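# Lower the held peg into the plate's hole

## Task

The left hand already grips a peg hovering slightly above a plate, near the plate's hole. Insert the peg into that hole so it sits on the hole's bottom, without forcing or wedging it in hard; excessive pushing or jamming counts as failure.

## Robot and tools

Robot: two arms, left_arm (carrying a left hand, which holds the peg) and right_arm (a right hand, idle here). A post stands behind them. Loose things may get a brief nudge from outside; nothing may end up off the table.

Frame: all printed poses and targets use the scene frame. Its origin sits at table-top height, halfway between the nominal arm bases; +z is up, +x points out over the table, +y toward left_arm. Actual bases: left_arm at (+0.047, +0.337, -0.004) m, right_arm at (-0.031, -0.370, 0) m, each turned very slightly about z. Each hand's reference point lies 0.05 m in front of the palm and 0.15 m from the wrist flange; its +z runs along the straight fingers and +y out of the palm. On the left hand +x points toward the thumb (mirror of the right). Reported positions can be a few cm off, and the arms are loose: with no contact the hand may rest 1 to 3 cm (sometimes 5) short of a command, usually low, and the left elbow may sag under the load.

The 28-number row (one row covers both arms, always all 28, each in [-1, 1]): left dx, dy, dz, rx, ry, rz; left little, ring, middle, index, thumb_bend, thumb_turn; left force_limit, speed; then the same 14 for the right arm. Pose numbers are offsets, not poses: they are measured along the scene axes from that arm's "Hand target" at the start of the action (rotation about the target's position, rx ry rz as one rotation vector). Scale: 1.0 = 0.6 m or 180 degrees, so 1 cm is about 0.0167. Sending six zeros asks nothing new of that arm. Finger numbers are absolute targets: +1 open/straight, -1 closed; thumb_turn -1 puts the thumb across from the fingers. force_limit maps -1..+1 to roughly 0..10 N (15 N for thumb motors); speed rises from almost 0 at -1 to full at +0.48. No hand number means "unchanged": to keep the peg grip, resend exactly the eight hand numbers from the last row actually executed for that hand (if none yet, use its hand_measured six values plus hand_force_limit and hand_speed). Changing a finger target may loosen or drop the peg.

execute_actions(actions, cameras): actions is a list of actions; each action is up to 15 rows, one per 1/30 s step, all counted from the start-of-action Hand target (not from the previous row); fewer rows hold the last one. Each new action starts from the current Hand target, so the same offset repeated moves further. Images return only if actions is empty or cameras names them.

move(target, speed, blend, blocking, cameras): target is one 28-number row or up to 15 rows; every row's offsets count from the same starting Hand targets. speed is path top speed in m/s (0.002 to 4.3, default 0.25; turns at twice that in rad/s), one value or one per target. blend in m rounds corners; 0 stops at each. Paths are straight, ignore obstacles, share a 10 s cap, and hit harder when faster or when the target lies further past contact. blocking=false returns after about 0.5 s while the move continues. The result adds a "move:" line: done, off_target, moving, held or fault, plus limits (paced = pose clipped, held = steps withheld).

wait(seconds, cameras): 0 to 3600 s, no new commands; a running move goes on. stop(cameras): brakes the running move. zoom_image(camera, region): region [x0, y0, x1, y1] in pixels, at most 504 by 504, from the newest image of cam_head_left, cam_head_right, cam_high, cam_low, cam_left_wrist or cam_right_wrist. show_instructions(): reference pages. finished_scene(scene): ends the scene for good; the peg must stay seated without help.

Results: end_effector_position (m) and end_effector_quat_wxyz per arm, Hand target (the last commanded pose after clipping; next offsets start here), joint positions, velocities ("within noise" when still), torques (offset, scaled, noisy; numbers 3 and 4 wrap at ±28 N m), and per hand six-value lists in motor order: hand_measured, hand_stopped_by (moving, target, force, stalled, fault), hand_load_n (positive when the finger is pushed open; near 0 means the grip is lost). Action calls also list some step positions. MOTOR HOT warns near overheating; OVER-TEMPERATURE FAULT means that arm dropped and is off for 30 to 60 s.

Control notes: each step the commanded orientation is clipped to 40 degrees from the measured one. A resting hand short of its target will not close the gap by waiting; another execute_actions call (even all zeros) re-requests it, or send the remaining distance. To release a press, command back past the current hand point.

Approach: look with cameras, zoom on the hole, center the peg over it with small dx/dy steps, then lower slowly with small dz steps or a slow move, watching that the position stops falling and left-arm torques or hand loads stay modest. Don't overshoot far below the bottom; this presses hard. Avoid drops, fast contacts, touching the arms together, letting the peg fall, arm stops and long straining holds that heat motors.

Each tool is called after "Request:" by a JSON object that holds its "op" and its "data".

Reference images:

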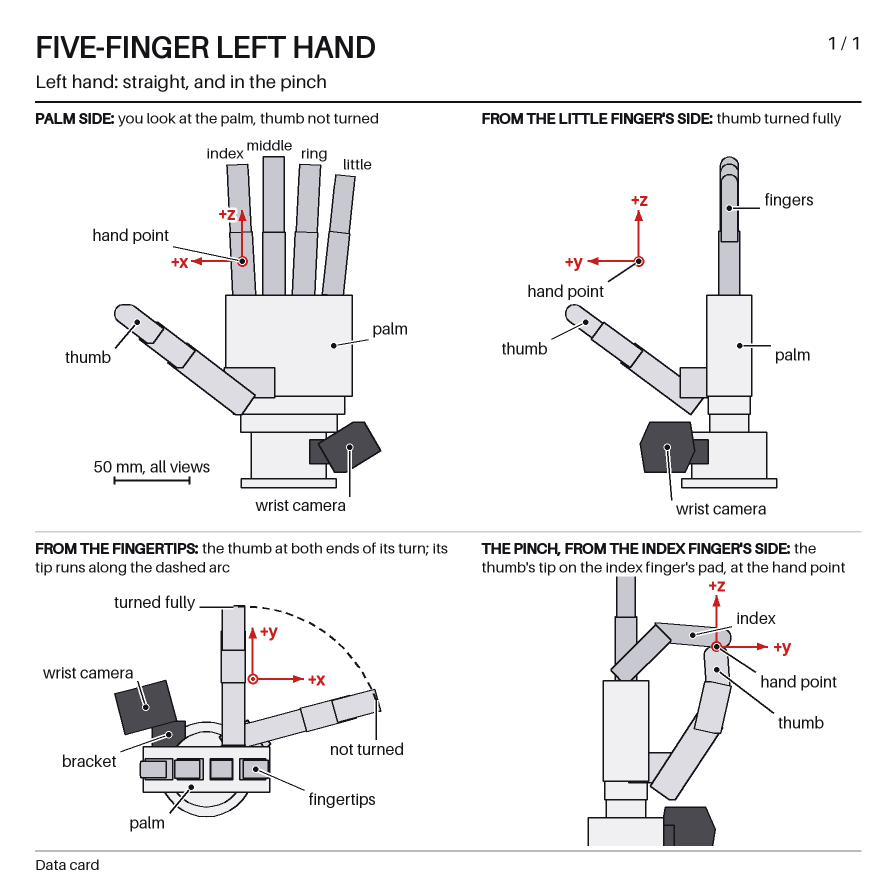

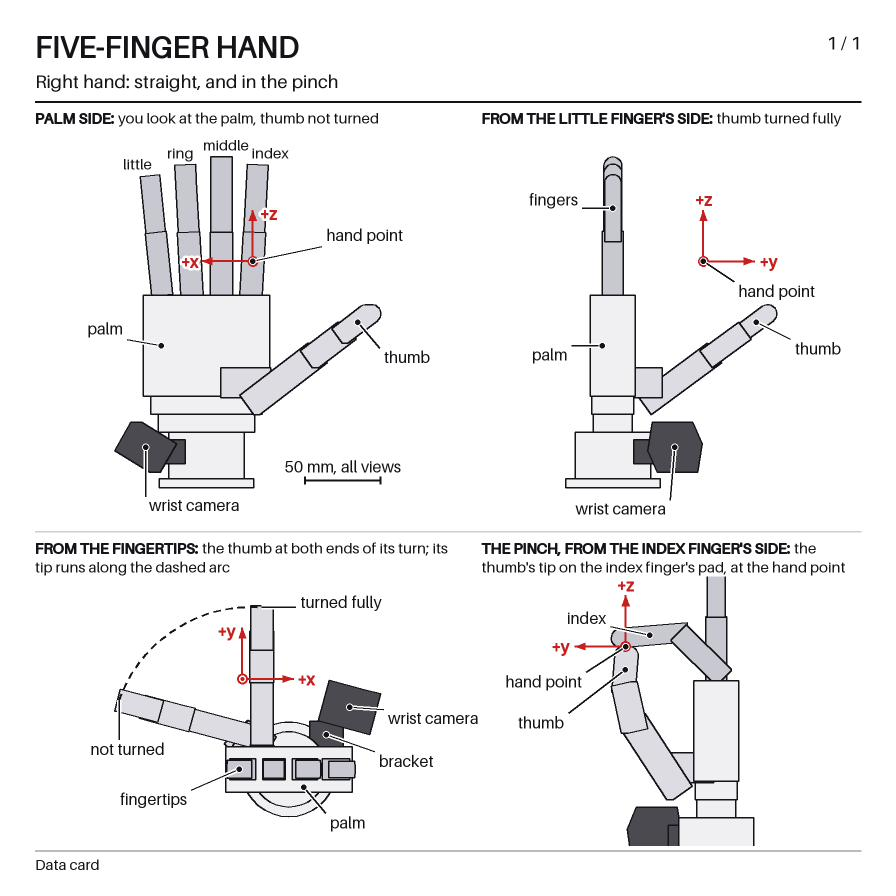

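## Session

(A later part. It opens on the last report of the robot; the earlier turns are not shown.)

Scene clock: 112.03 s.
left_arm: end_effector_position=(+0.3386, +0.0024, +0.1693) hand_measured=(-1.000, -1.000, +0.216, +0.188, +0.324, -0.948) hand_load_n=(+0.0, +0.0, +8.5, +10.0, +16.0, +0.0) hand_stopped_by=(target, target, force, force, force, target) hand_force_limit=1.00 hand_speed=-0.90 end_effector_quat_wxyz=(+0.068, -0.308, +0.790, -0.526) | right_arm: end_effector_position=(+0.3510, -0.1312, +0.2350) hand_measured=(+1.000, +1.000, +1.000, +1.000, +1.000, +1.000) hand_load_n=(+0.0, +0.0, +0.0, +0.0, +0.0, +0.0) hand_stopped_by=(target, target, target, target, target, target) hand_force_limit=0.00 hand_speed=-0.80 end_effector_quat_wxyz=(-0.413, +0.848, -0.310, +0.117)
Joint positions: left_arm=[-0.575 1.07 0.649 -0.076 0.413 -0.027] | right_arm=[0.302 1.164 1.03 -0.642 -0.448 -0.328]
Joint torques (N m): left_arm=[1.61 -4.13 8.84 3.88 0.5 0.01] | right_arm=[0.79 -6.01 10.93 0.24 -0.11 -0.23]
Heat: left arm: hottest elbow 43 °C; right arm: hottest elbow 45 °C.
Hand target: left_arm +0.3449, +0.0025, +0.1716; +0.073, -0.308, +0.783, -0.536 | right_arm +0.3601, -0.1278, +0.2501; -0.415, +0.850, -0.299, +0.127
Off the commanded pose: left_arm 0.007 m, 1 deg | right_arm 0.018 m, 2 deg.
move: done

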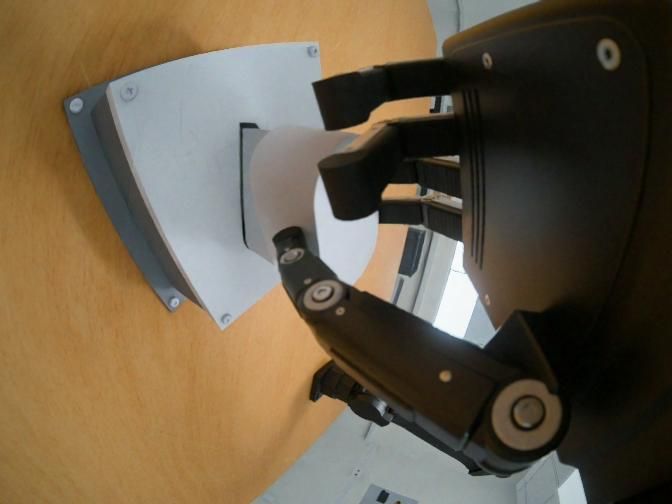

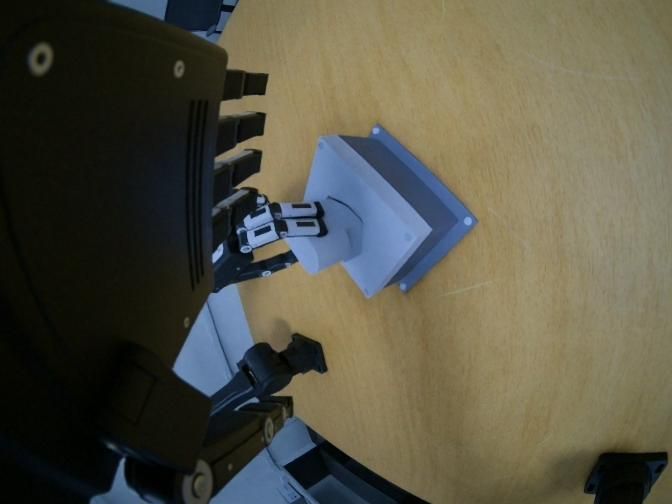

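Request:
{"op": "move", "data": {"target": [0.0025,0.0027,0,0,0,0.002,-1,-1,0.216,0.188,0.324,-0.948,1.0,-0.9,0,0,0,0,0,0,1,1,1,1,1,1,0,-0.8], "speed": 0.02, "cameras": ["cam_left_wrist","cam_right_wrist"]}}

Request:
{"op": "zoom_image", "data": {"camera": "cam_right_wrist", "region": [310, 180, 390, 270]}}

Request:
{"op": "zoom_image", "data": {"camera": "cam_left_wrist", "region": [215, 105, 275, 165]}}

Request:
{"op": "zoom_image", "data": {"camera": "cam_left_wrist", "region": [220, 205, 280, 265]}}

Scene clock: 115.13 s.
left_arm: end_effector_position=(+0.3403, +0.0038, +0.1693) hand_measured=(-1.000, -1.000, +0.216, +0.188, +0.324, -0.948) hand_load_n=(+0.0, +0.0, +8.0, +10.0, +16.0, +0.0) hand_stopped_by=(target, target, force, force, force, target) hand_force_limit=1.00 hand_speed=-0.90 end_effector_quat_wxyz=(+0.070, -0.310, +0.789, -0.526) | right_arm: end_effector_position=(+0.3510, -0.1312, +0.2350) hand_measured=(+1.000, +1.000, +1.000, +1.000, +1.000, +1.000) hand_load_n=(+0.0, +0.0, +0.0, +0.0, +0.0, -0.5) hand_stopped_by=(target, target, target, target, target, target) hand_force_limit=0.00 hand_speed=-0.80 end_effector_quat_wxyz=(-0.413, +0.848, -0.310, +0.117)
Joint positions: left_arm=[-0.57 1.07 0.649 -0.076 0.413 -0.027] | right_arm=[0.302 1.164 1.03 -0.642 -0.448 -0.328]
Joint torques (N m): left_arm=[1.49 -4.25 8.8 3.88 0.44 0.01] | right_arm=[0.79 -5.95 10.93 0.24 -0.11 -0.23]
Heat: left arm: hottest elbow 43 °C; right arm: hottest elbow 46 °C.
Hand target: left_arm +0.3463, +0.0041, +0.1716; +0.075, -0.311, +0.782, -0.535 | right_arm +0.3601, -0.1278, +0.2501; -0.415, +0.850, -0.299, +0.127
Off the commanded pose: left_arm 0.007 m, 2 deg | right_arm 0.018 m, 2 deg.
move: done

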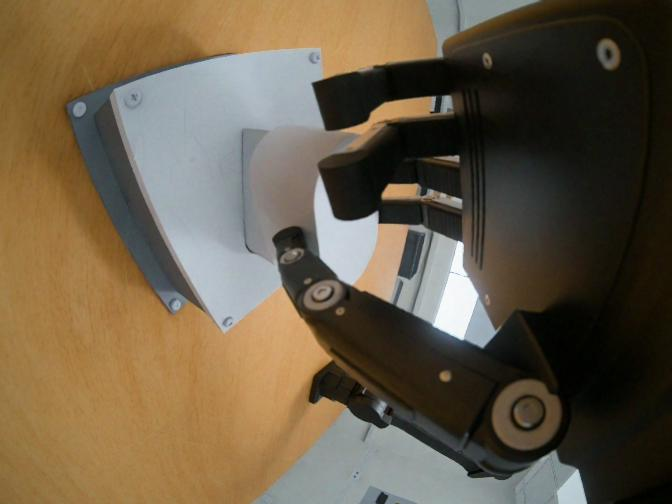

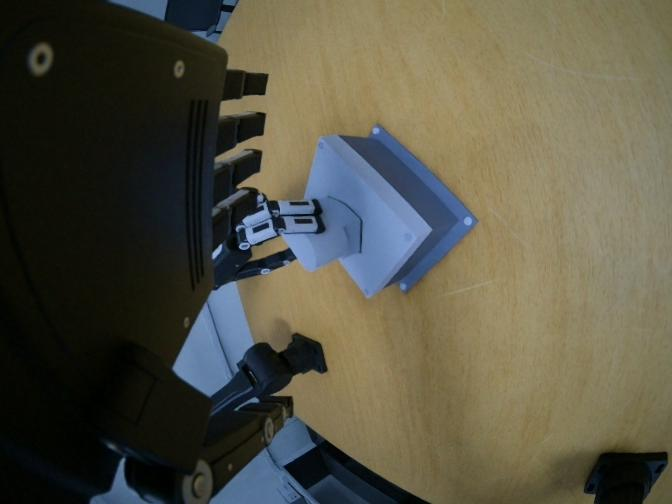

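Scaled by 5.600 from the camera's image (finer frame: 960x720).

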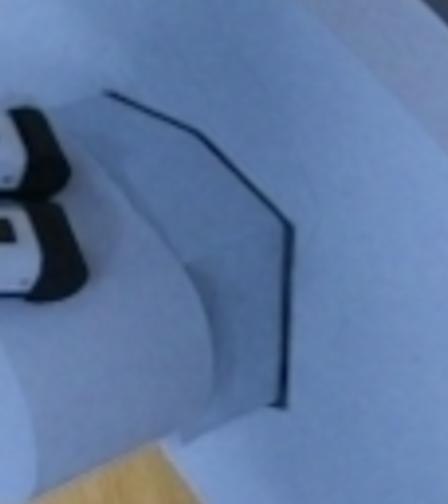

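Scaled by 8.400 from the camera's image (finer frame: 960x720).

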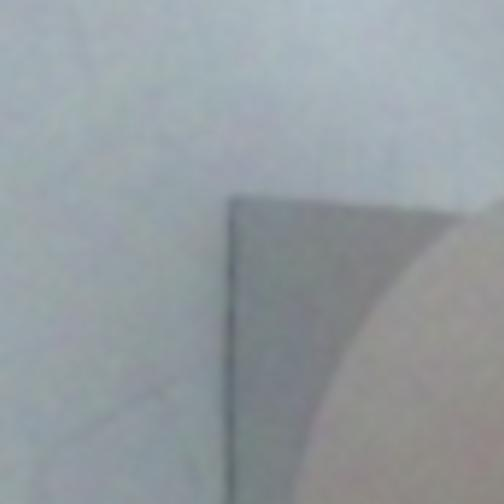

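Scaled by 8.400 from the camera's image (finer frame: 960x720).

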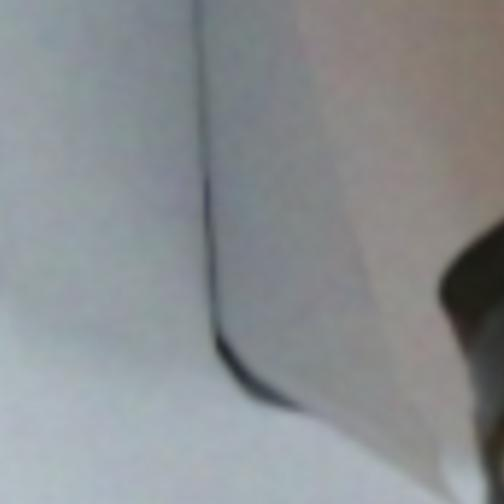

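Request:
{"op": "wait", "data": {"seconds": 0.1, "cameras": ["all"]}}

Request:
{"op": "zoom_image", "data": {"camera": "cam_left_wrist", "region": [235, 115, 265, 145]}}

Request:
{"op": "zoom_image", "data": {"camera": "cam_right_wrist", "region": [315, 185, 345, 215]}}

Request:
{"op": "zoom_image", "data": {"camera": "cam_right_wrist", "region": [345, 210, 370, 260]}}

Request:
{"op": "zoom_image", "data": {"camera": "cam_left_wrist", "region": [235, 225, 275, 265]}}

Request:
{"op": "zoom_image", "data": {"camera": "cam_high", "region": [450, 205, 485, 245]}}

Scene clock: 117.20 s.
left_arm: end_effector_position=(+0.3403, +0.0038, +0.1693) hand_measured=(-1.000, -1.000, +0.216, +0.188, +0.324, -0.948) hand_load_n=(+0.0, +0.0, +8.5, +10.0, +16.5, +0.0) hand_stopped_by=(target, target, force, force, force, target) hand_force_limit=1.00 hand_speed=-0.90 end_effector_quat_wxyz=(+0.070, -0.310, +0.789, -0.526) | right_arm: end_effector_position=(+0.3510, -0.1312, +0.2350) hand_measured=(+1.000, +1.000, +1.000, +1.000, +1.000, +1.000) hand_load_n=(+0.0, -0.5, +0.0, +0.0, +0.0, +0.0) hand_stopped_by=(target, target, target, target, target, target) hand_force_limit=0.00 hand_speed=-0.80 end_effector_quat_wxyz=(-0.413, +0.848, -0.310, +0.117)
Joint positions: left_arm=[-0.57 1.07 0.649 -0.076 0.413 -0.027] | right_arm=[0.302 1.164 1.03 -0.642 -0.448 -0.328]
Joint torques (N m): left_arm=[1.61 -4.31 8.77 3.9 0.44 0] | right_arm=[0.73 -5.95 10.93 0.24 -0.11 -0.22]
Heat: left arm: hottest elbow 43 °C; right arm: hottest elbow 46 °C.
Hand target: left_arm +0.3463, +0.0041, +0.1716; +0.075, -0.311, +0.782, -0.535 | right_arm +0.3601, -0.1278, +0.2501; -0.415, +0.850, -0.299, +0.127
Off the commanded pose: left_arm 0.007 m, 2 deg | right_arm 0.018 m, 2 deg.
wait: 0.10 s; at rest from the start

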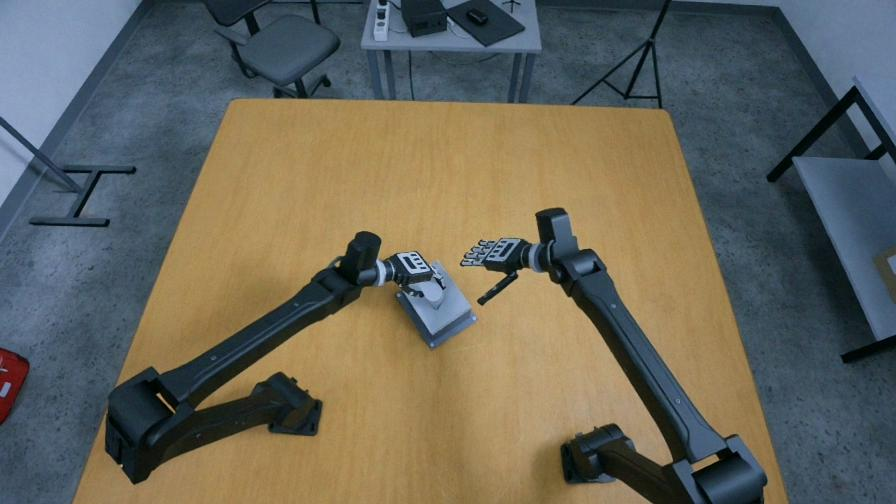

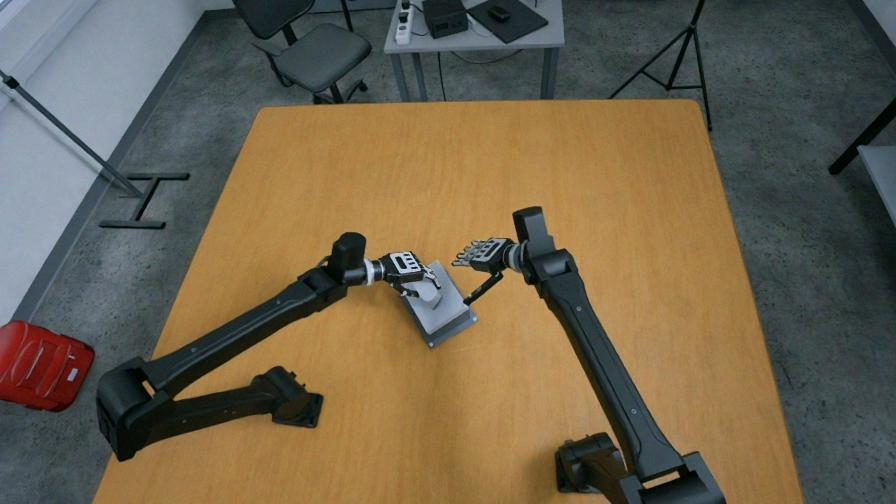

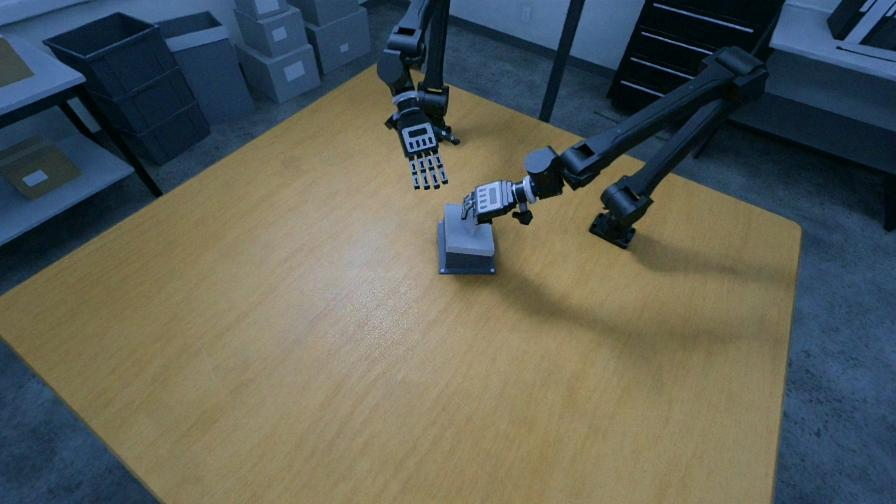

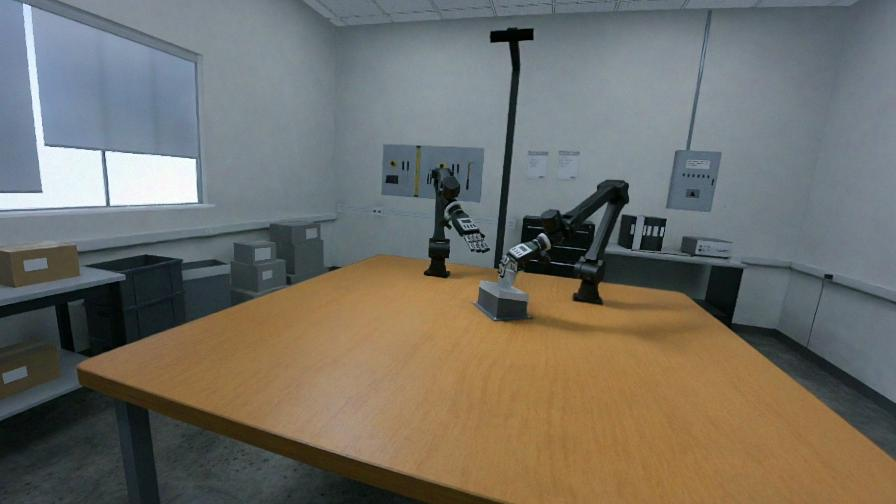

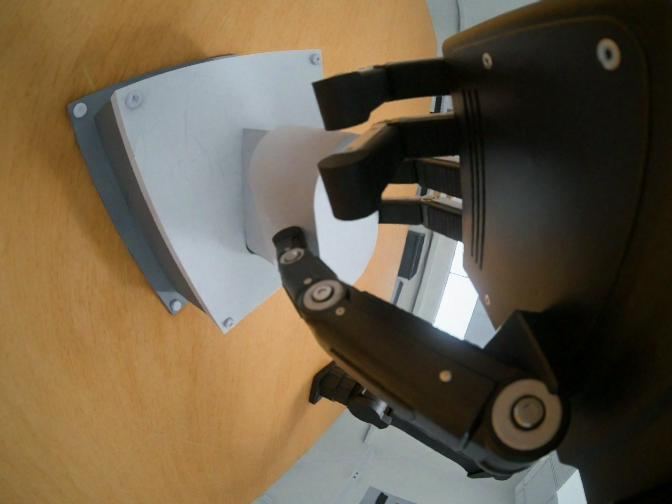

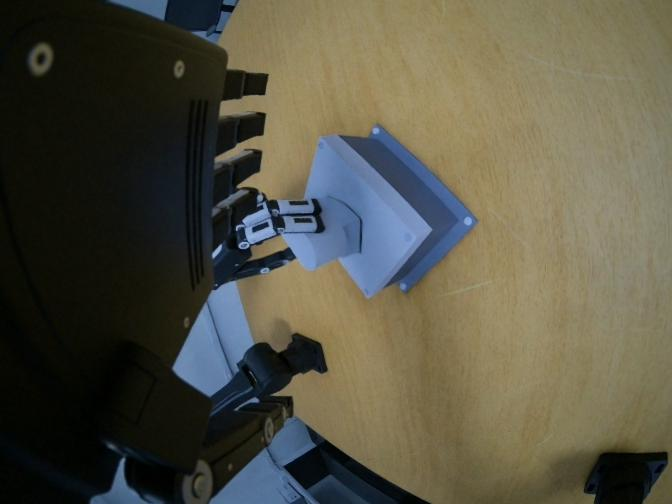

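Scaled by 16.800 from the camera's image (finer frame: 960x720).

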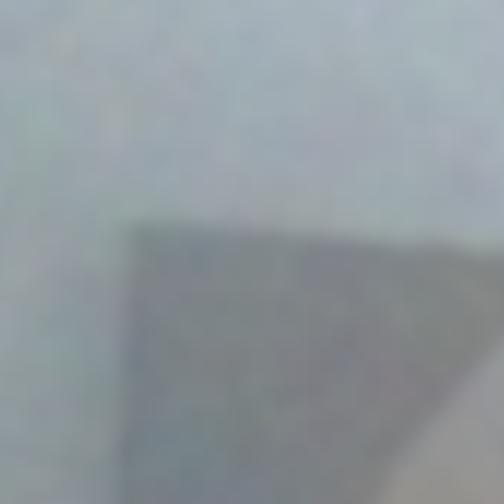

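Scaled by 16.800 from the camera's image (finer frame: 960x720).

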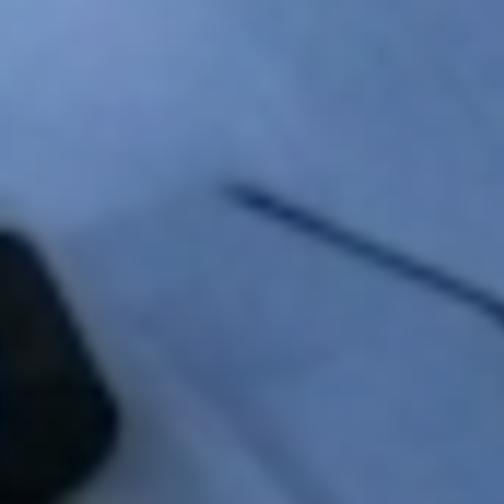

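Scaled by 10.080 from the camera's image (finer frame: 960x720).

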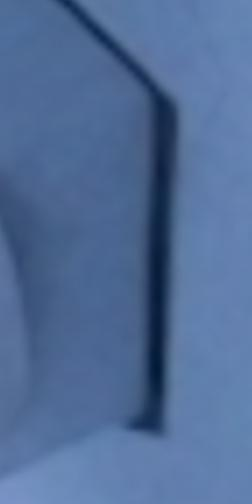

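Scaled by 12.600 from the camera's image (finer frame: 960x720).

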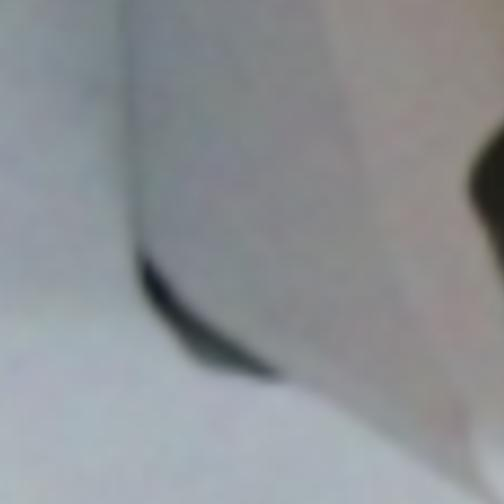

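Scaled by 12.600 from the camera's image (finer frame: 1280x720).

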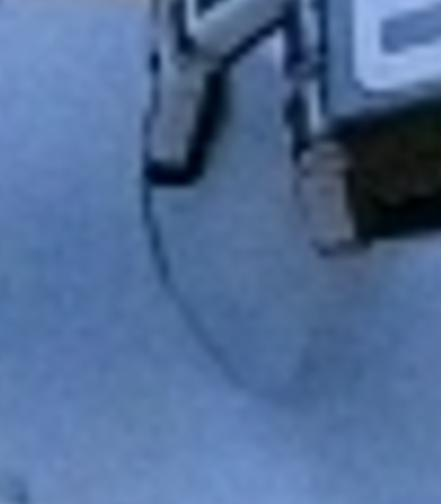

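Request:
{"op": "move", "data": {"target": [0.0003,-0.0015,-0.0035,0,0,0.0,-1,-1,0.216,0.188,0.324,-0.948,1.0,-0.9,0,0,0,0,0,0,1,1,1,1,1,1,0,-0.8], "speed": 0.02, "cameras": ["cam_left_wrist","cam_right_wrist"]}}

Request:
{"op": "zoom_image", "data": {"camera": "cam_right_wrist", "region": [310, 180, 390, 270]}}

Request:
{"op": "zoom_image", "data": {"camera": "cam_left_wrist", "region": [215, 105, 275, 165]}}

Request:
{"op": "zoom_image", "data": {"camera": "cam_left_wrist", "region": [220, 205, 280, 265]}}

Scene clock: 119.53 s.
left_arm: end_effector_position=(+0.3413, +0.0031, +0.1691) hand_measured=(-1.000, -1.000, +0.216, +0.188, +0.324, -0.948) hand_load_n=(+0.0, +0.0, +8.0, +10.0, +16.5, +0.0) hand_stopped_by=(target, target, force, force, force, target) hand_force_limit=1.00 hand_speed=-0.90 end_effector_quat_wxyz=(+0.071, -0.309, +0.788, -0.527) | right_arm: end_effector_position=(+0.3510, -0.1312, +0.2350) hand_measured=(+1.000, +1.000, +1.000, +1.000, +1.000, +1.000) hand_load_n=(+0.0, +0.0, +0.0, +0.0, +0.0, -0.5) hand_stopped_by=(target, target, target, target, target, target) hand_force_limit=0.00 hand_speed=-0.80 end_effector_quat_wxyz=(-0.413, +0.848, -0.310, +0.117)
Joint positions: left_arm=[-0.57 1.074 0.649 -0.069 0.413 -0.027] | right_arm=[0.302 1.164 1.03 -0.642 -0.448 -0.328]
Joint torques (N m): left_arm=[1.38 -4.19 8.54 3.96 0.36 0] | right_arm=[0.79 -5.95 10.95 0.25 -0.1 -0.22]
Heat: left arm: hottest elbow 43 °C; right arm: hottest elbow 46 °C.
Hand target: left_arm +0.3464, +0.0032, +0.1695; +0.075, -0.311, +0.782, -0.535 | right_arm +0.3601, -0.1278, +0.2501; -0.415, +0.850, -0.299, +0.127
Off the commanded pose: left_arm 0.005 m, 1 deg | right_arm 0.018 m, 2 deg.
move: done

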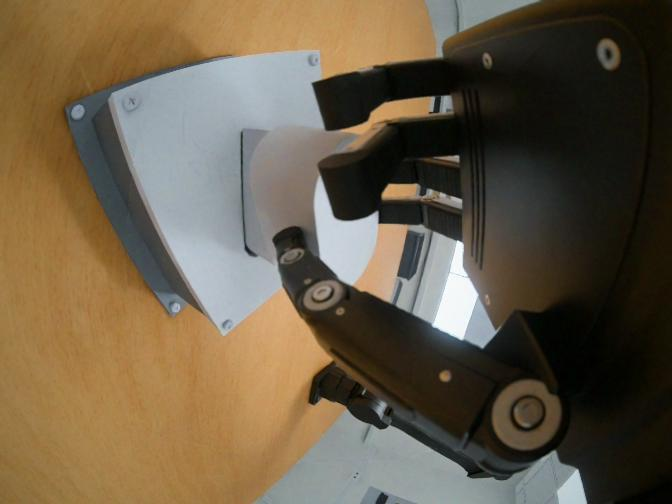

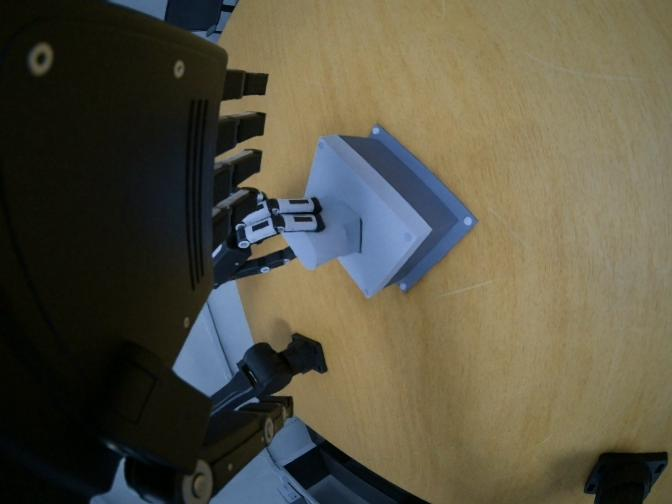

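Scaled by 5.600 from the camera's image (finer frame: 960x720).

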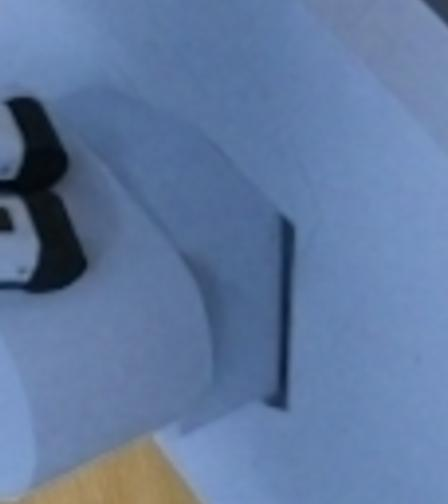

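Scaled by 8.400 from the camera's image (finer frame: 960x720).

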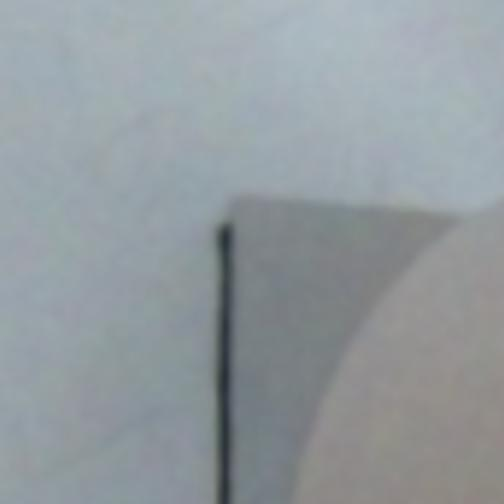

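Scaled by 8.400 from the camera's image (finer frame: 960x720).

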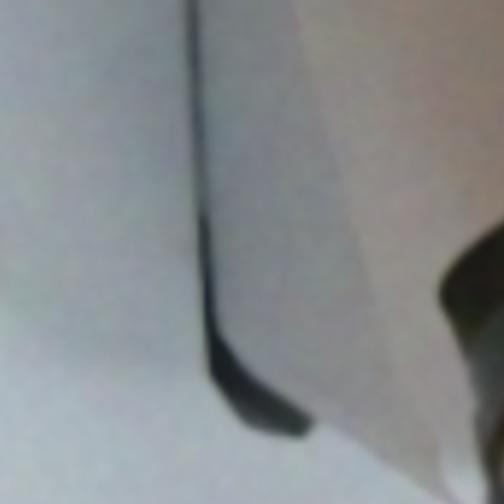

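Request:
{"op": "move", "data": {"target": [[-0.0162,-0.0132,0.0642,0,0,0.0,-1,-1,0.216,0.188,0.324,-0.948,1.0,-0.9,0,0,0,0,0,0,1,1,1,1,1,1,0,-0.8],[-0.0062,-0.0043,0.009,0,0,0.0,-1,-1,0.216,0.188,0.324,-0.948,1.0,-0.9,0,0,0,0,0,0,1,1,1,1,1,1,0,-0.8]], "speed": 0.05, "cameras": ["cam_left_wrist","cam_right_wrist"]}}

Request:
{"op": "zoom_image", "data": {"camera": "cam_right_wrist", "region": [310, 180, 390, 270]}}

Request:
{"op": "zoom_image", "data": {"camera": "cam_left_wrist", "region": [215, 105, 275, 165]}}

Request:
{"op": "zoom_image", "data": {"camera": "cam_left_wrist", "region": [220, 205, 280, 265]}}

Scene clock: 123.40 s.
left_arm: end_effector_position=(+0.3361, +0.0013, +0.1702) hand_measured=(-1.000, -1.000, +0.216, +0.188, +0.324, -0.948) hand_load_n=(+0.0, +0.0, +8.0, +9.5, +16.0, +0.0) hand_stopped_by=(target, target, force, force, force, target) hand_force_limit=1.00 hand_speed=-0.90 end_effector_quat_wxyz=(+0.070, -0.312, +0.790, -0.524) | right_arm: end_effector_position=(+0.3510, -0.1312, +0.2350) hand_measured=(+1.000, +1.000, +1.000, +1.000, +1.000, +1.000) hand_load_n=(+0.0, +0.0, +0.0, +0.0, +0.0, +0.0) hand_stopped_by=(target, target, target, target, target, target) hand_force_limit=0.00 hand_speed=-0.80 end_effector_quat_wxyz=(-0.413, +0.848, -0.310, +0.117)
Joint positions: left_arm=[-0.585 1.063 0.649 -0.085 0.396 -0.037] | right_arm=[0.302 1.164 1.03 -0.642 -0.448 -0.328]
Joint torques (N m): left_arm=[1.55 -4.25 9.14 3.92 0.55 0.02] | right_arm=[0.79 -5.89 10.93 0.25 -0.11 -0.22]
Heat: left arm: hottest elbow 42 °C; right arm: hottest elbow 47 °C.
Hand target: left_arm +0.3427, +0.0006, +0.1750; +0.075, -0.311, +0.782, -0.536 | right_arm +0.3601, -0.1278, +0.2501; -0.415, +0.850, -0.299, +0.127
Off the commanded pose: left_arm 0.008 m, 2 deg | right_arm 0.018 m, 2 deg.
move: done

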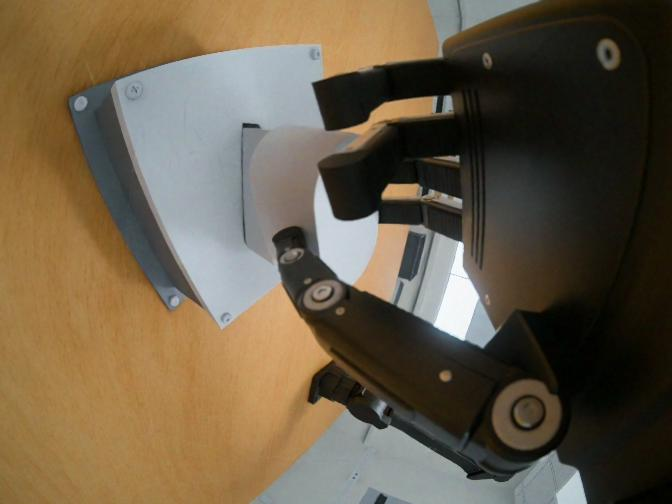

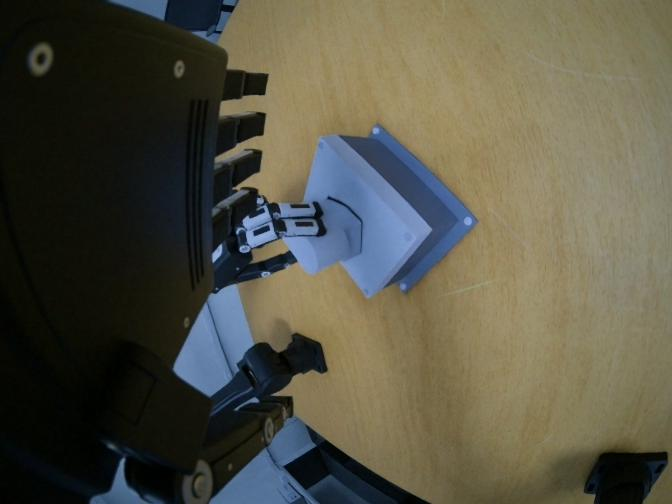

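Scaled by 5.600 from the camera's image (finer frame: 960x720).

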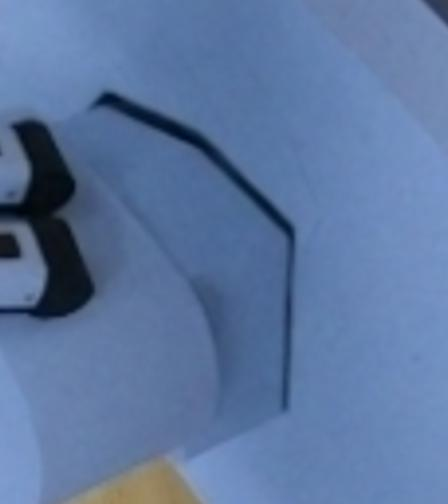

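Scaled by 8.400 from the camera's image (finer frame: 960x720).

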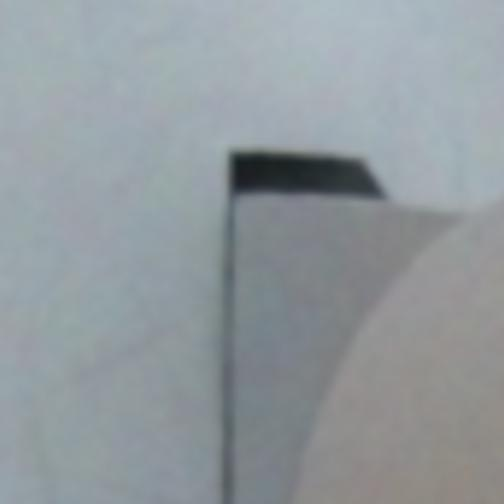

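Scaled by 8.400 from the camera's image (finer frame: 960x720).

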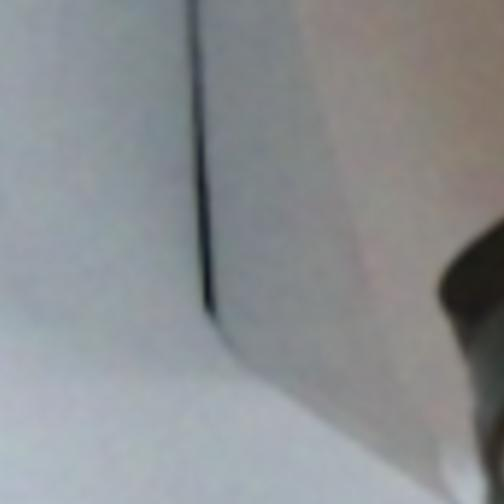

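Request:
{"op": "move", "data": {"target": [0.0042,0.0015,0.0,0,0,0.0,-1,-1,0.216,0.188,0.324,-0.948,1.0,-0.9,0,0,0,0,0,0,1,1,1,1,1,1,0,-0.8], "speed": 0.02, "cameras": ["cam_left_wrist","cam_right_wrist"]}}

Request:
{"op": "zoom_image", "data": {"camera": "cam_right_wrist", "region": [310, 180, 390, 270]}}

Request:
{"op": "zoom_image", "data": {"camera": "cam_left_wrist", "region": [215, 105, 275, 165]}}

Request:
{"op": "zoom_image", "data": {"camera": "cam_left_wrist", "region": [220, 205, 280, 265]}}

Scene clock: 125.17 s.
left_arm: end_effector_position=(+0.3375, +0.0027, +0.1692) hand_measured=(-1.000, -1.000, +0.216, +0.188, +0.324, -0.948) hand_load_n=(+0.0, +0.0, +8.0, +10.0, +16.5, -0.5) hand_stopped_by=(target, target, force, force, force, target) hand_force_limit=1.00 hand_speed=-0.90 end_effector_quat_wxyz=(+0.068, -0.313, +0.789, -0.523) | right_arm: end_effector_position=(+0.3510, -0.1312, +0.2350) hand_measured=(+1.000, +1.000, +1.000, +1.000, +1.000, +1.000) hand_load_n=(+0.0, +0.0, +0.0, +0.0, +0.0, +0.0) hand_stopped_by=(target, target, target, target, target, target) hand_force_limit=0.00 hand_speed=-0.80 end_effector_quat_wxyz=(-0.413, +0.848, -0.310, +0.117)
Joint positions: left_arm=[-0.578 1.066 0.649 -0.084 0.403 -0.037] | right_arm=[0.302 1.164 1.03 -0.642 -0.448 -0.328]
Joint torques (N m): left_arm=[1.61 -4.13 9.4 3.88 0.55 0.05] | right_arm=[0.79 -5.95 10.93 0.24 -0.11 -0.23]
Heat: left arm: hottest elbow 42 °C; right arm: hottest elbow 47 °C.
Hand target: left_arm +0.3452, +0.0015, +0.1749; +0.075, -0.311, +0.782, -0.536 | right_arm +0.3601, -0.1278, +0.2501; -0.415, +0.850, -0.299, +0.127
Off the commanded pose: left_arm 0.010 m, 2 deg | right_arm 0.018 m, 2 deg.
move: done

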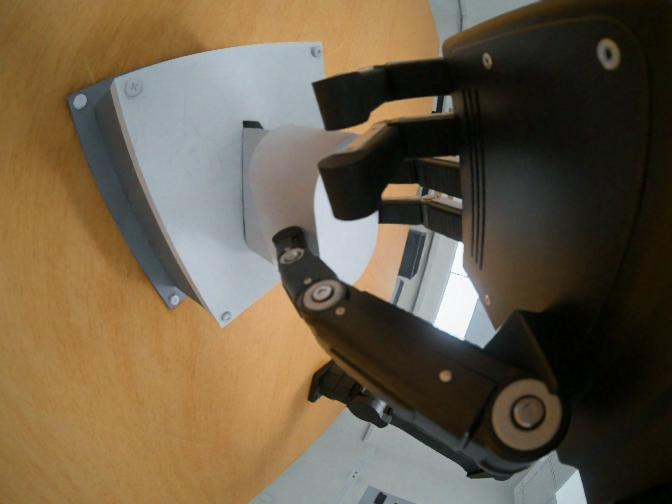

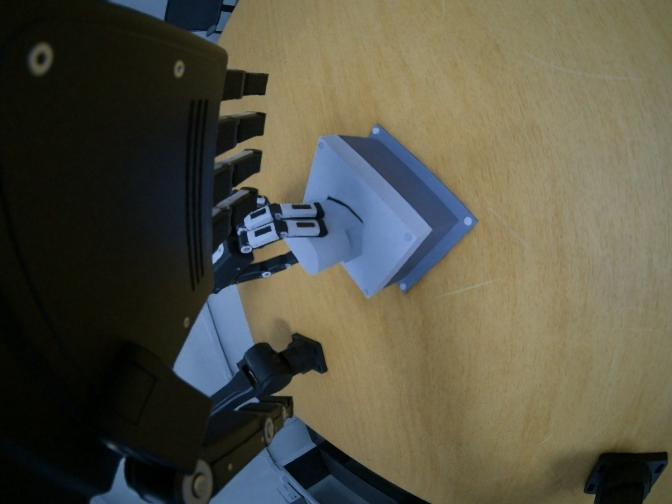

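Scaled by 5.600 from the camera's image (finer frame: 960x720).

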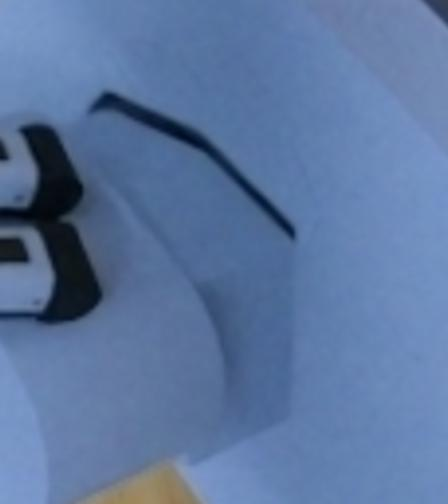

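Scaled by 8.400 from the camera's image (finer frame: 960x720).

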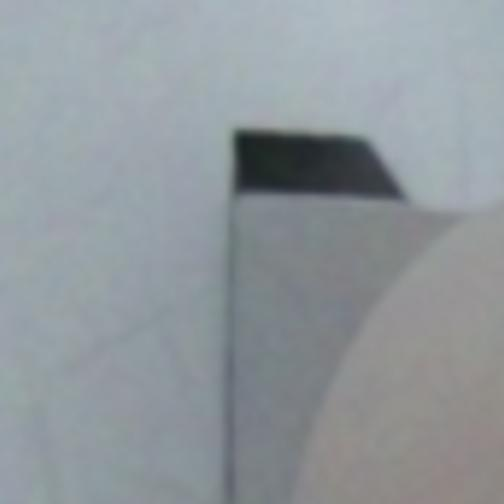

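Scaled by 8.400 from the camera's image (finer frame: 960x720).

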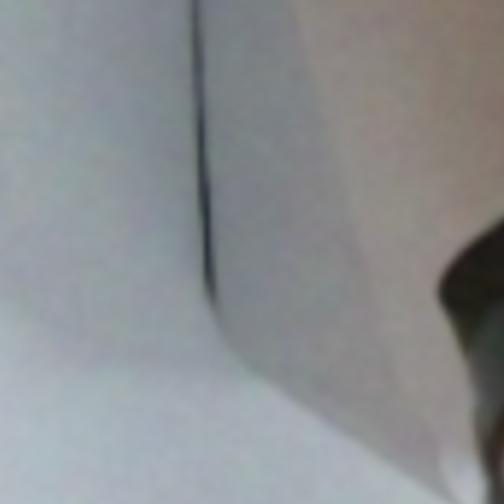

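Request:
{"op": "move", "data": {"target": [[0.001,-0.0012,-0.0133,0,0,0.0,-1,-1,0.216,0.188,0.324,-0.948,1.0,-0.9,0,0,0,0,0,0,1,1,1,1,1,1,0,-0.8],[0.0088,0.0058,-0.0133,0,0,0.0,-1,-1,0.216,0.188,0.324,-0.948,1.0,-0.9,0,0,0,0,0,0,1,1,1,1,1,1,0,-0.8]], "speed": 0.015, "cameras": ["cam_left_wrist","cam_right_wrist"]}}

Request:
{"op": "zoom_image", "data": {"camera": "cam_right_wrist", "region": [310, 180, 390, 270]}}

Request:
{"op": "zoom_image", "data": {"camera": "cam_left_wrist", "region": [215, 105, 275, 165]}}

Request:
{"op": "zoom_image", "data": {"camera": "cam_left_wrist", "region": [220, 205, 280, 265]}}

Scene clock: 129.67 s.
left_arm: end_effector_position=(+0.3434, +0.0021, +0.1697) hand_measured=(-1.000, -1.000, +0.216, +0.188, +0.324, -0.948) hand_load_n=(+0.0, +0.0, +8.0, +10.0, +16.5, +0.0) hand_stopped_by=(target, target, force, force, force, target) hand_force_limit=1.00 hand_speed=-0.90 end_effector_quat_wxyz=(+0.067, -0.311, +0.785, -0.531) | right_arm: end_effector_position=(+0.3510, -0.1312, +0.2350) hand_measured=(+1.000, +1.000, +1.000, +1.000, +1.000, +1.000) hand_load_n=(+0.0, +0.0, +0.0, +0.0, +0.0, +0.0) hand_stopped_by=(target, target, target, target, target, target) hand_force_limit=0.00 hand_speed=-0.80 end_effector_quat_wxyz=(-0.413, +0.848, -0.310, +0.117)
Joint positions: left_arm=[-0.563 1.081 0.649 -0.054 0.424 -0.037] | right_arm=[0.302 1.164 1.03 -0.642 -0.448 -0.328]
Joint torques (N m): left_arm=[1.9 -4.01 8.54 3.67 0.32 0.12] | right_arm=[0.79 -5.95 10.93 0.24 -0.11 -0.22]
Heat: left arm: hottest elbow 42 °C; right arm: hottest elbow 47 °C.
Hand target: left_arm +0.3505, +0.0050, +0.1669; +0.075, -0.311, +0.782, -0.535 | right_arm +0.3601, -0.1278, +0.2501; -0.415, +0.850, -0.299, +0.127
Off the commanded pose: left_arm 0.008 m, 1 deg | right_arm 0.018 m, 2 deg.
move: done

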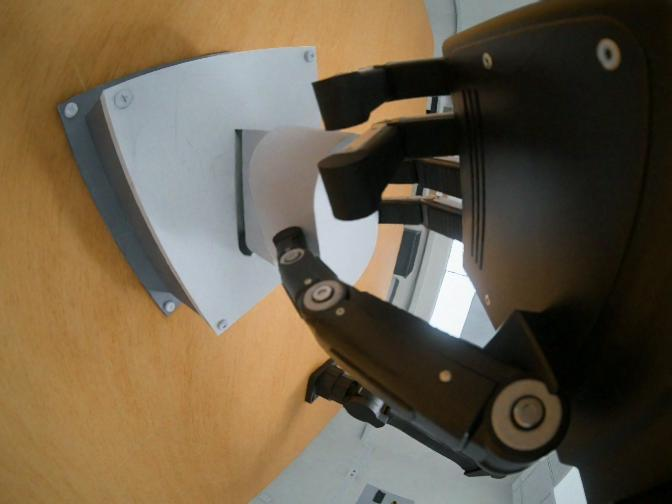

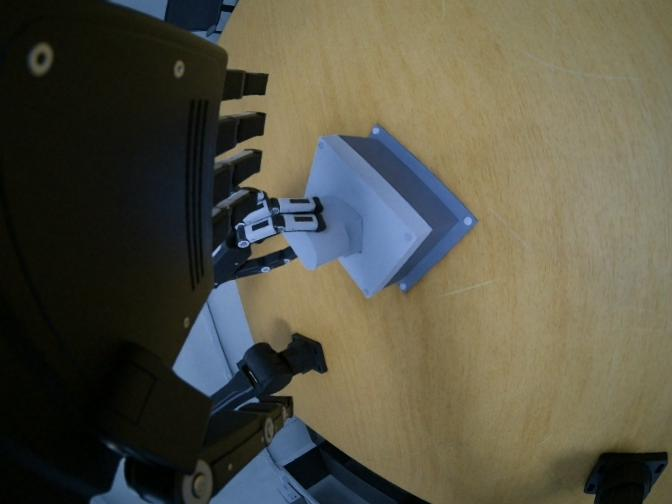

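Scaled by 5.600 from the camera's image (finer frame: 960x720).

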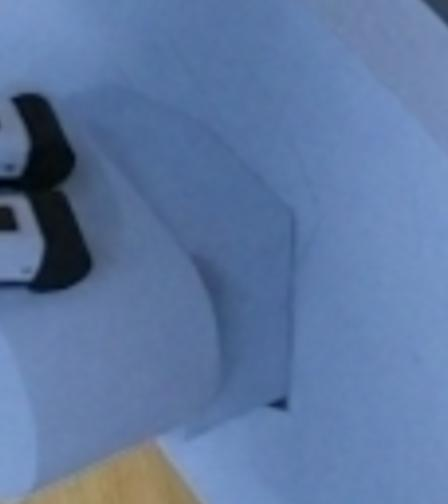

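Scaled by 8.400 from the camera's image (finer frame: 960x720).

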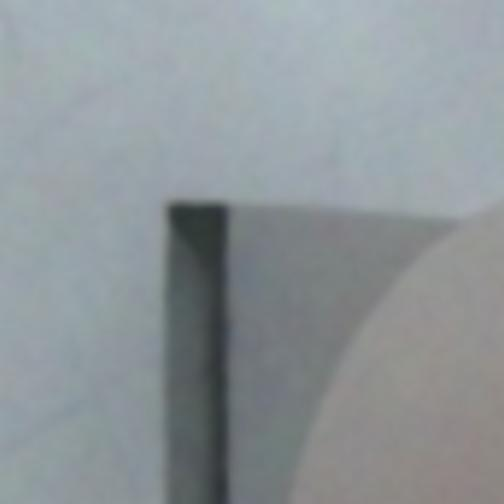

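Scaled by 8.400 from the camera's image (finer frame: 960x720).

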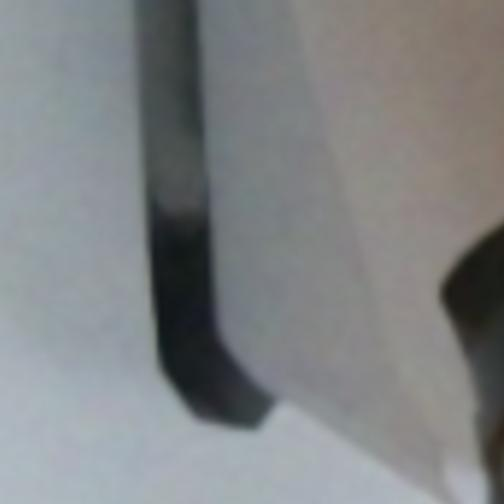

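Request:
{"op": "zoom_image", "data": {"camera": "cam_left_wrist", "region": [230, 235, 260, 265]}}

Request:
{"op": "zoom_image", "data": {"camera": "cam_left_wrist", "region": [230, 120, 260, 150]}}

Request:
{"op": "zoom_image", "data": {"camera": "cam_right_wrist", "region": [320, 190, 370, 260]}}

Scaled by 16.800 from the camera's image (finer frame: 960x720).

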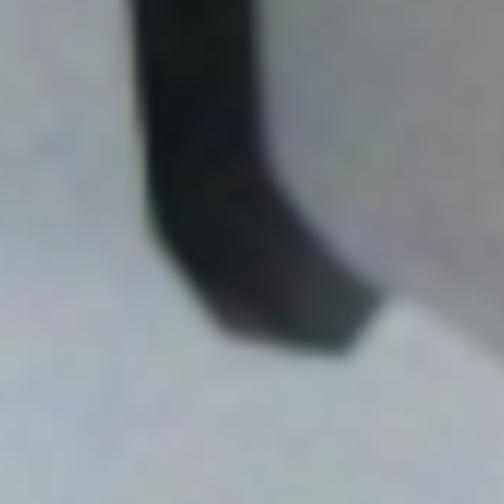

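Scaled by 16.800 from the camera's image (finer frame: 960x720).

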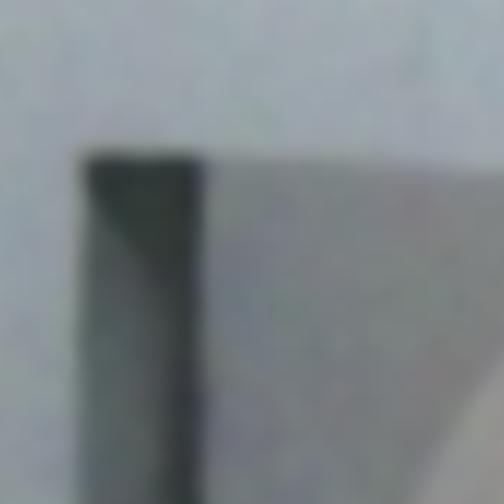

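Scaled by 7.200 from the camera's image (finer frame: 960x720).

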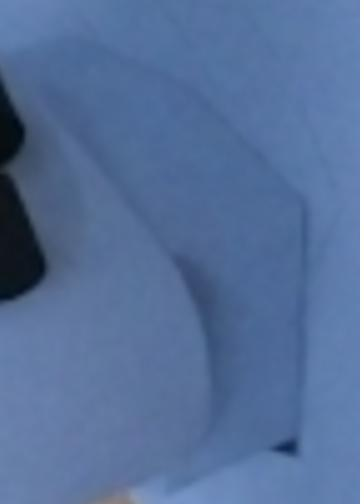

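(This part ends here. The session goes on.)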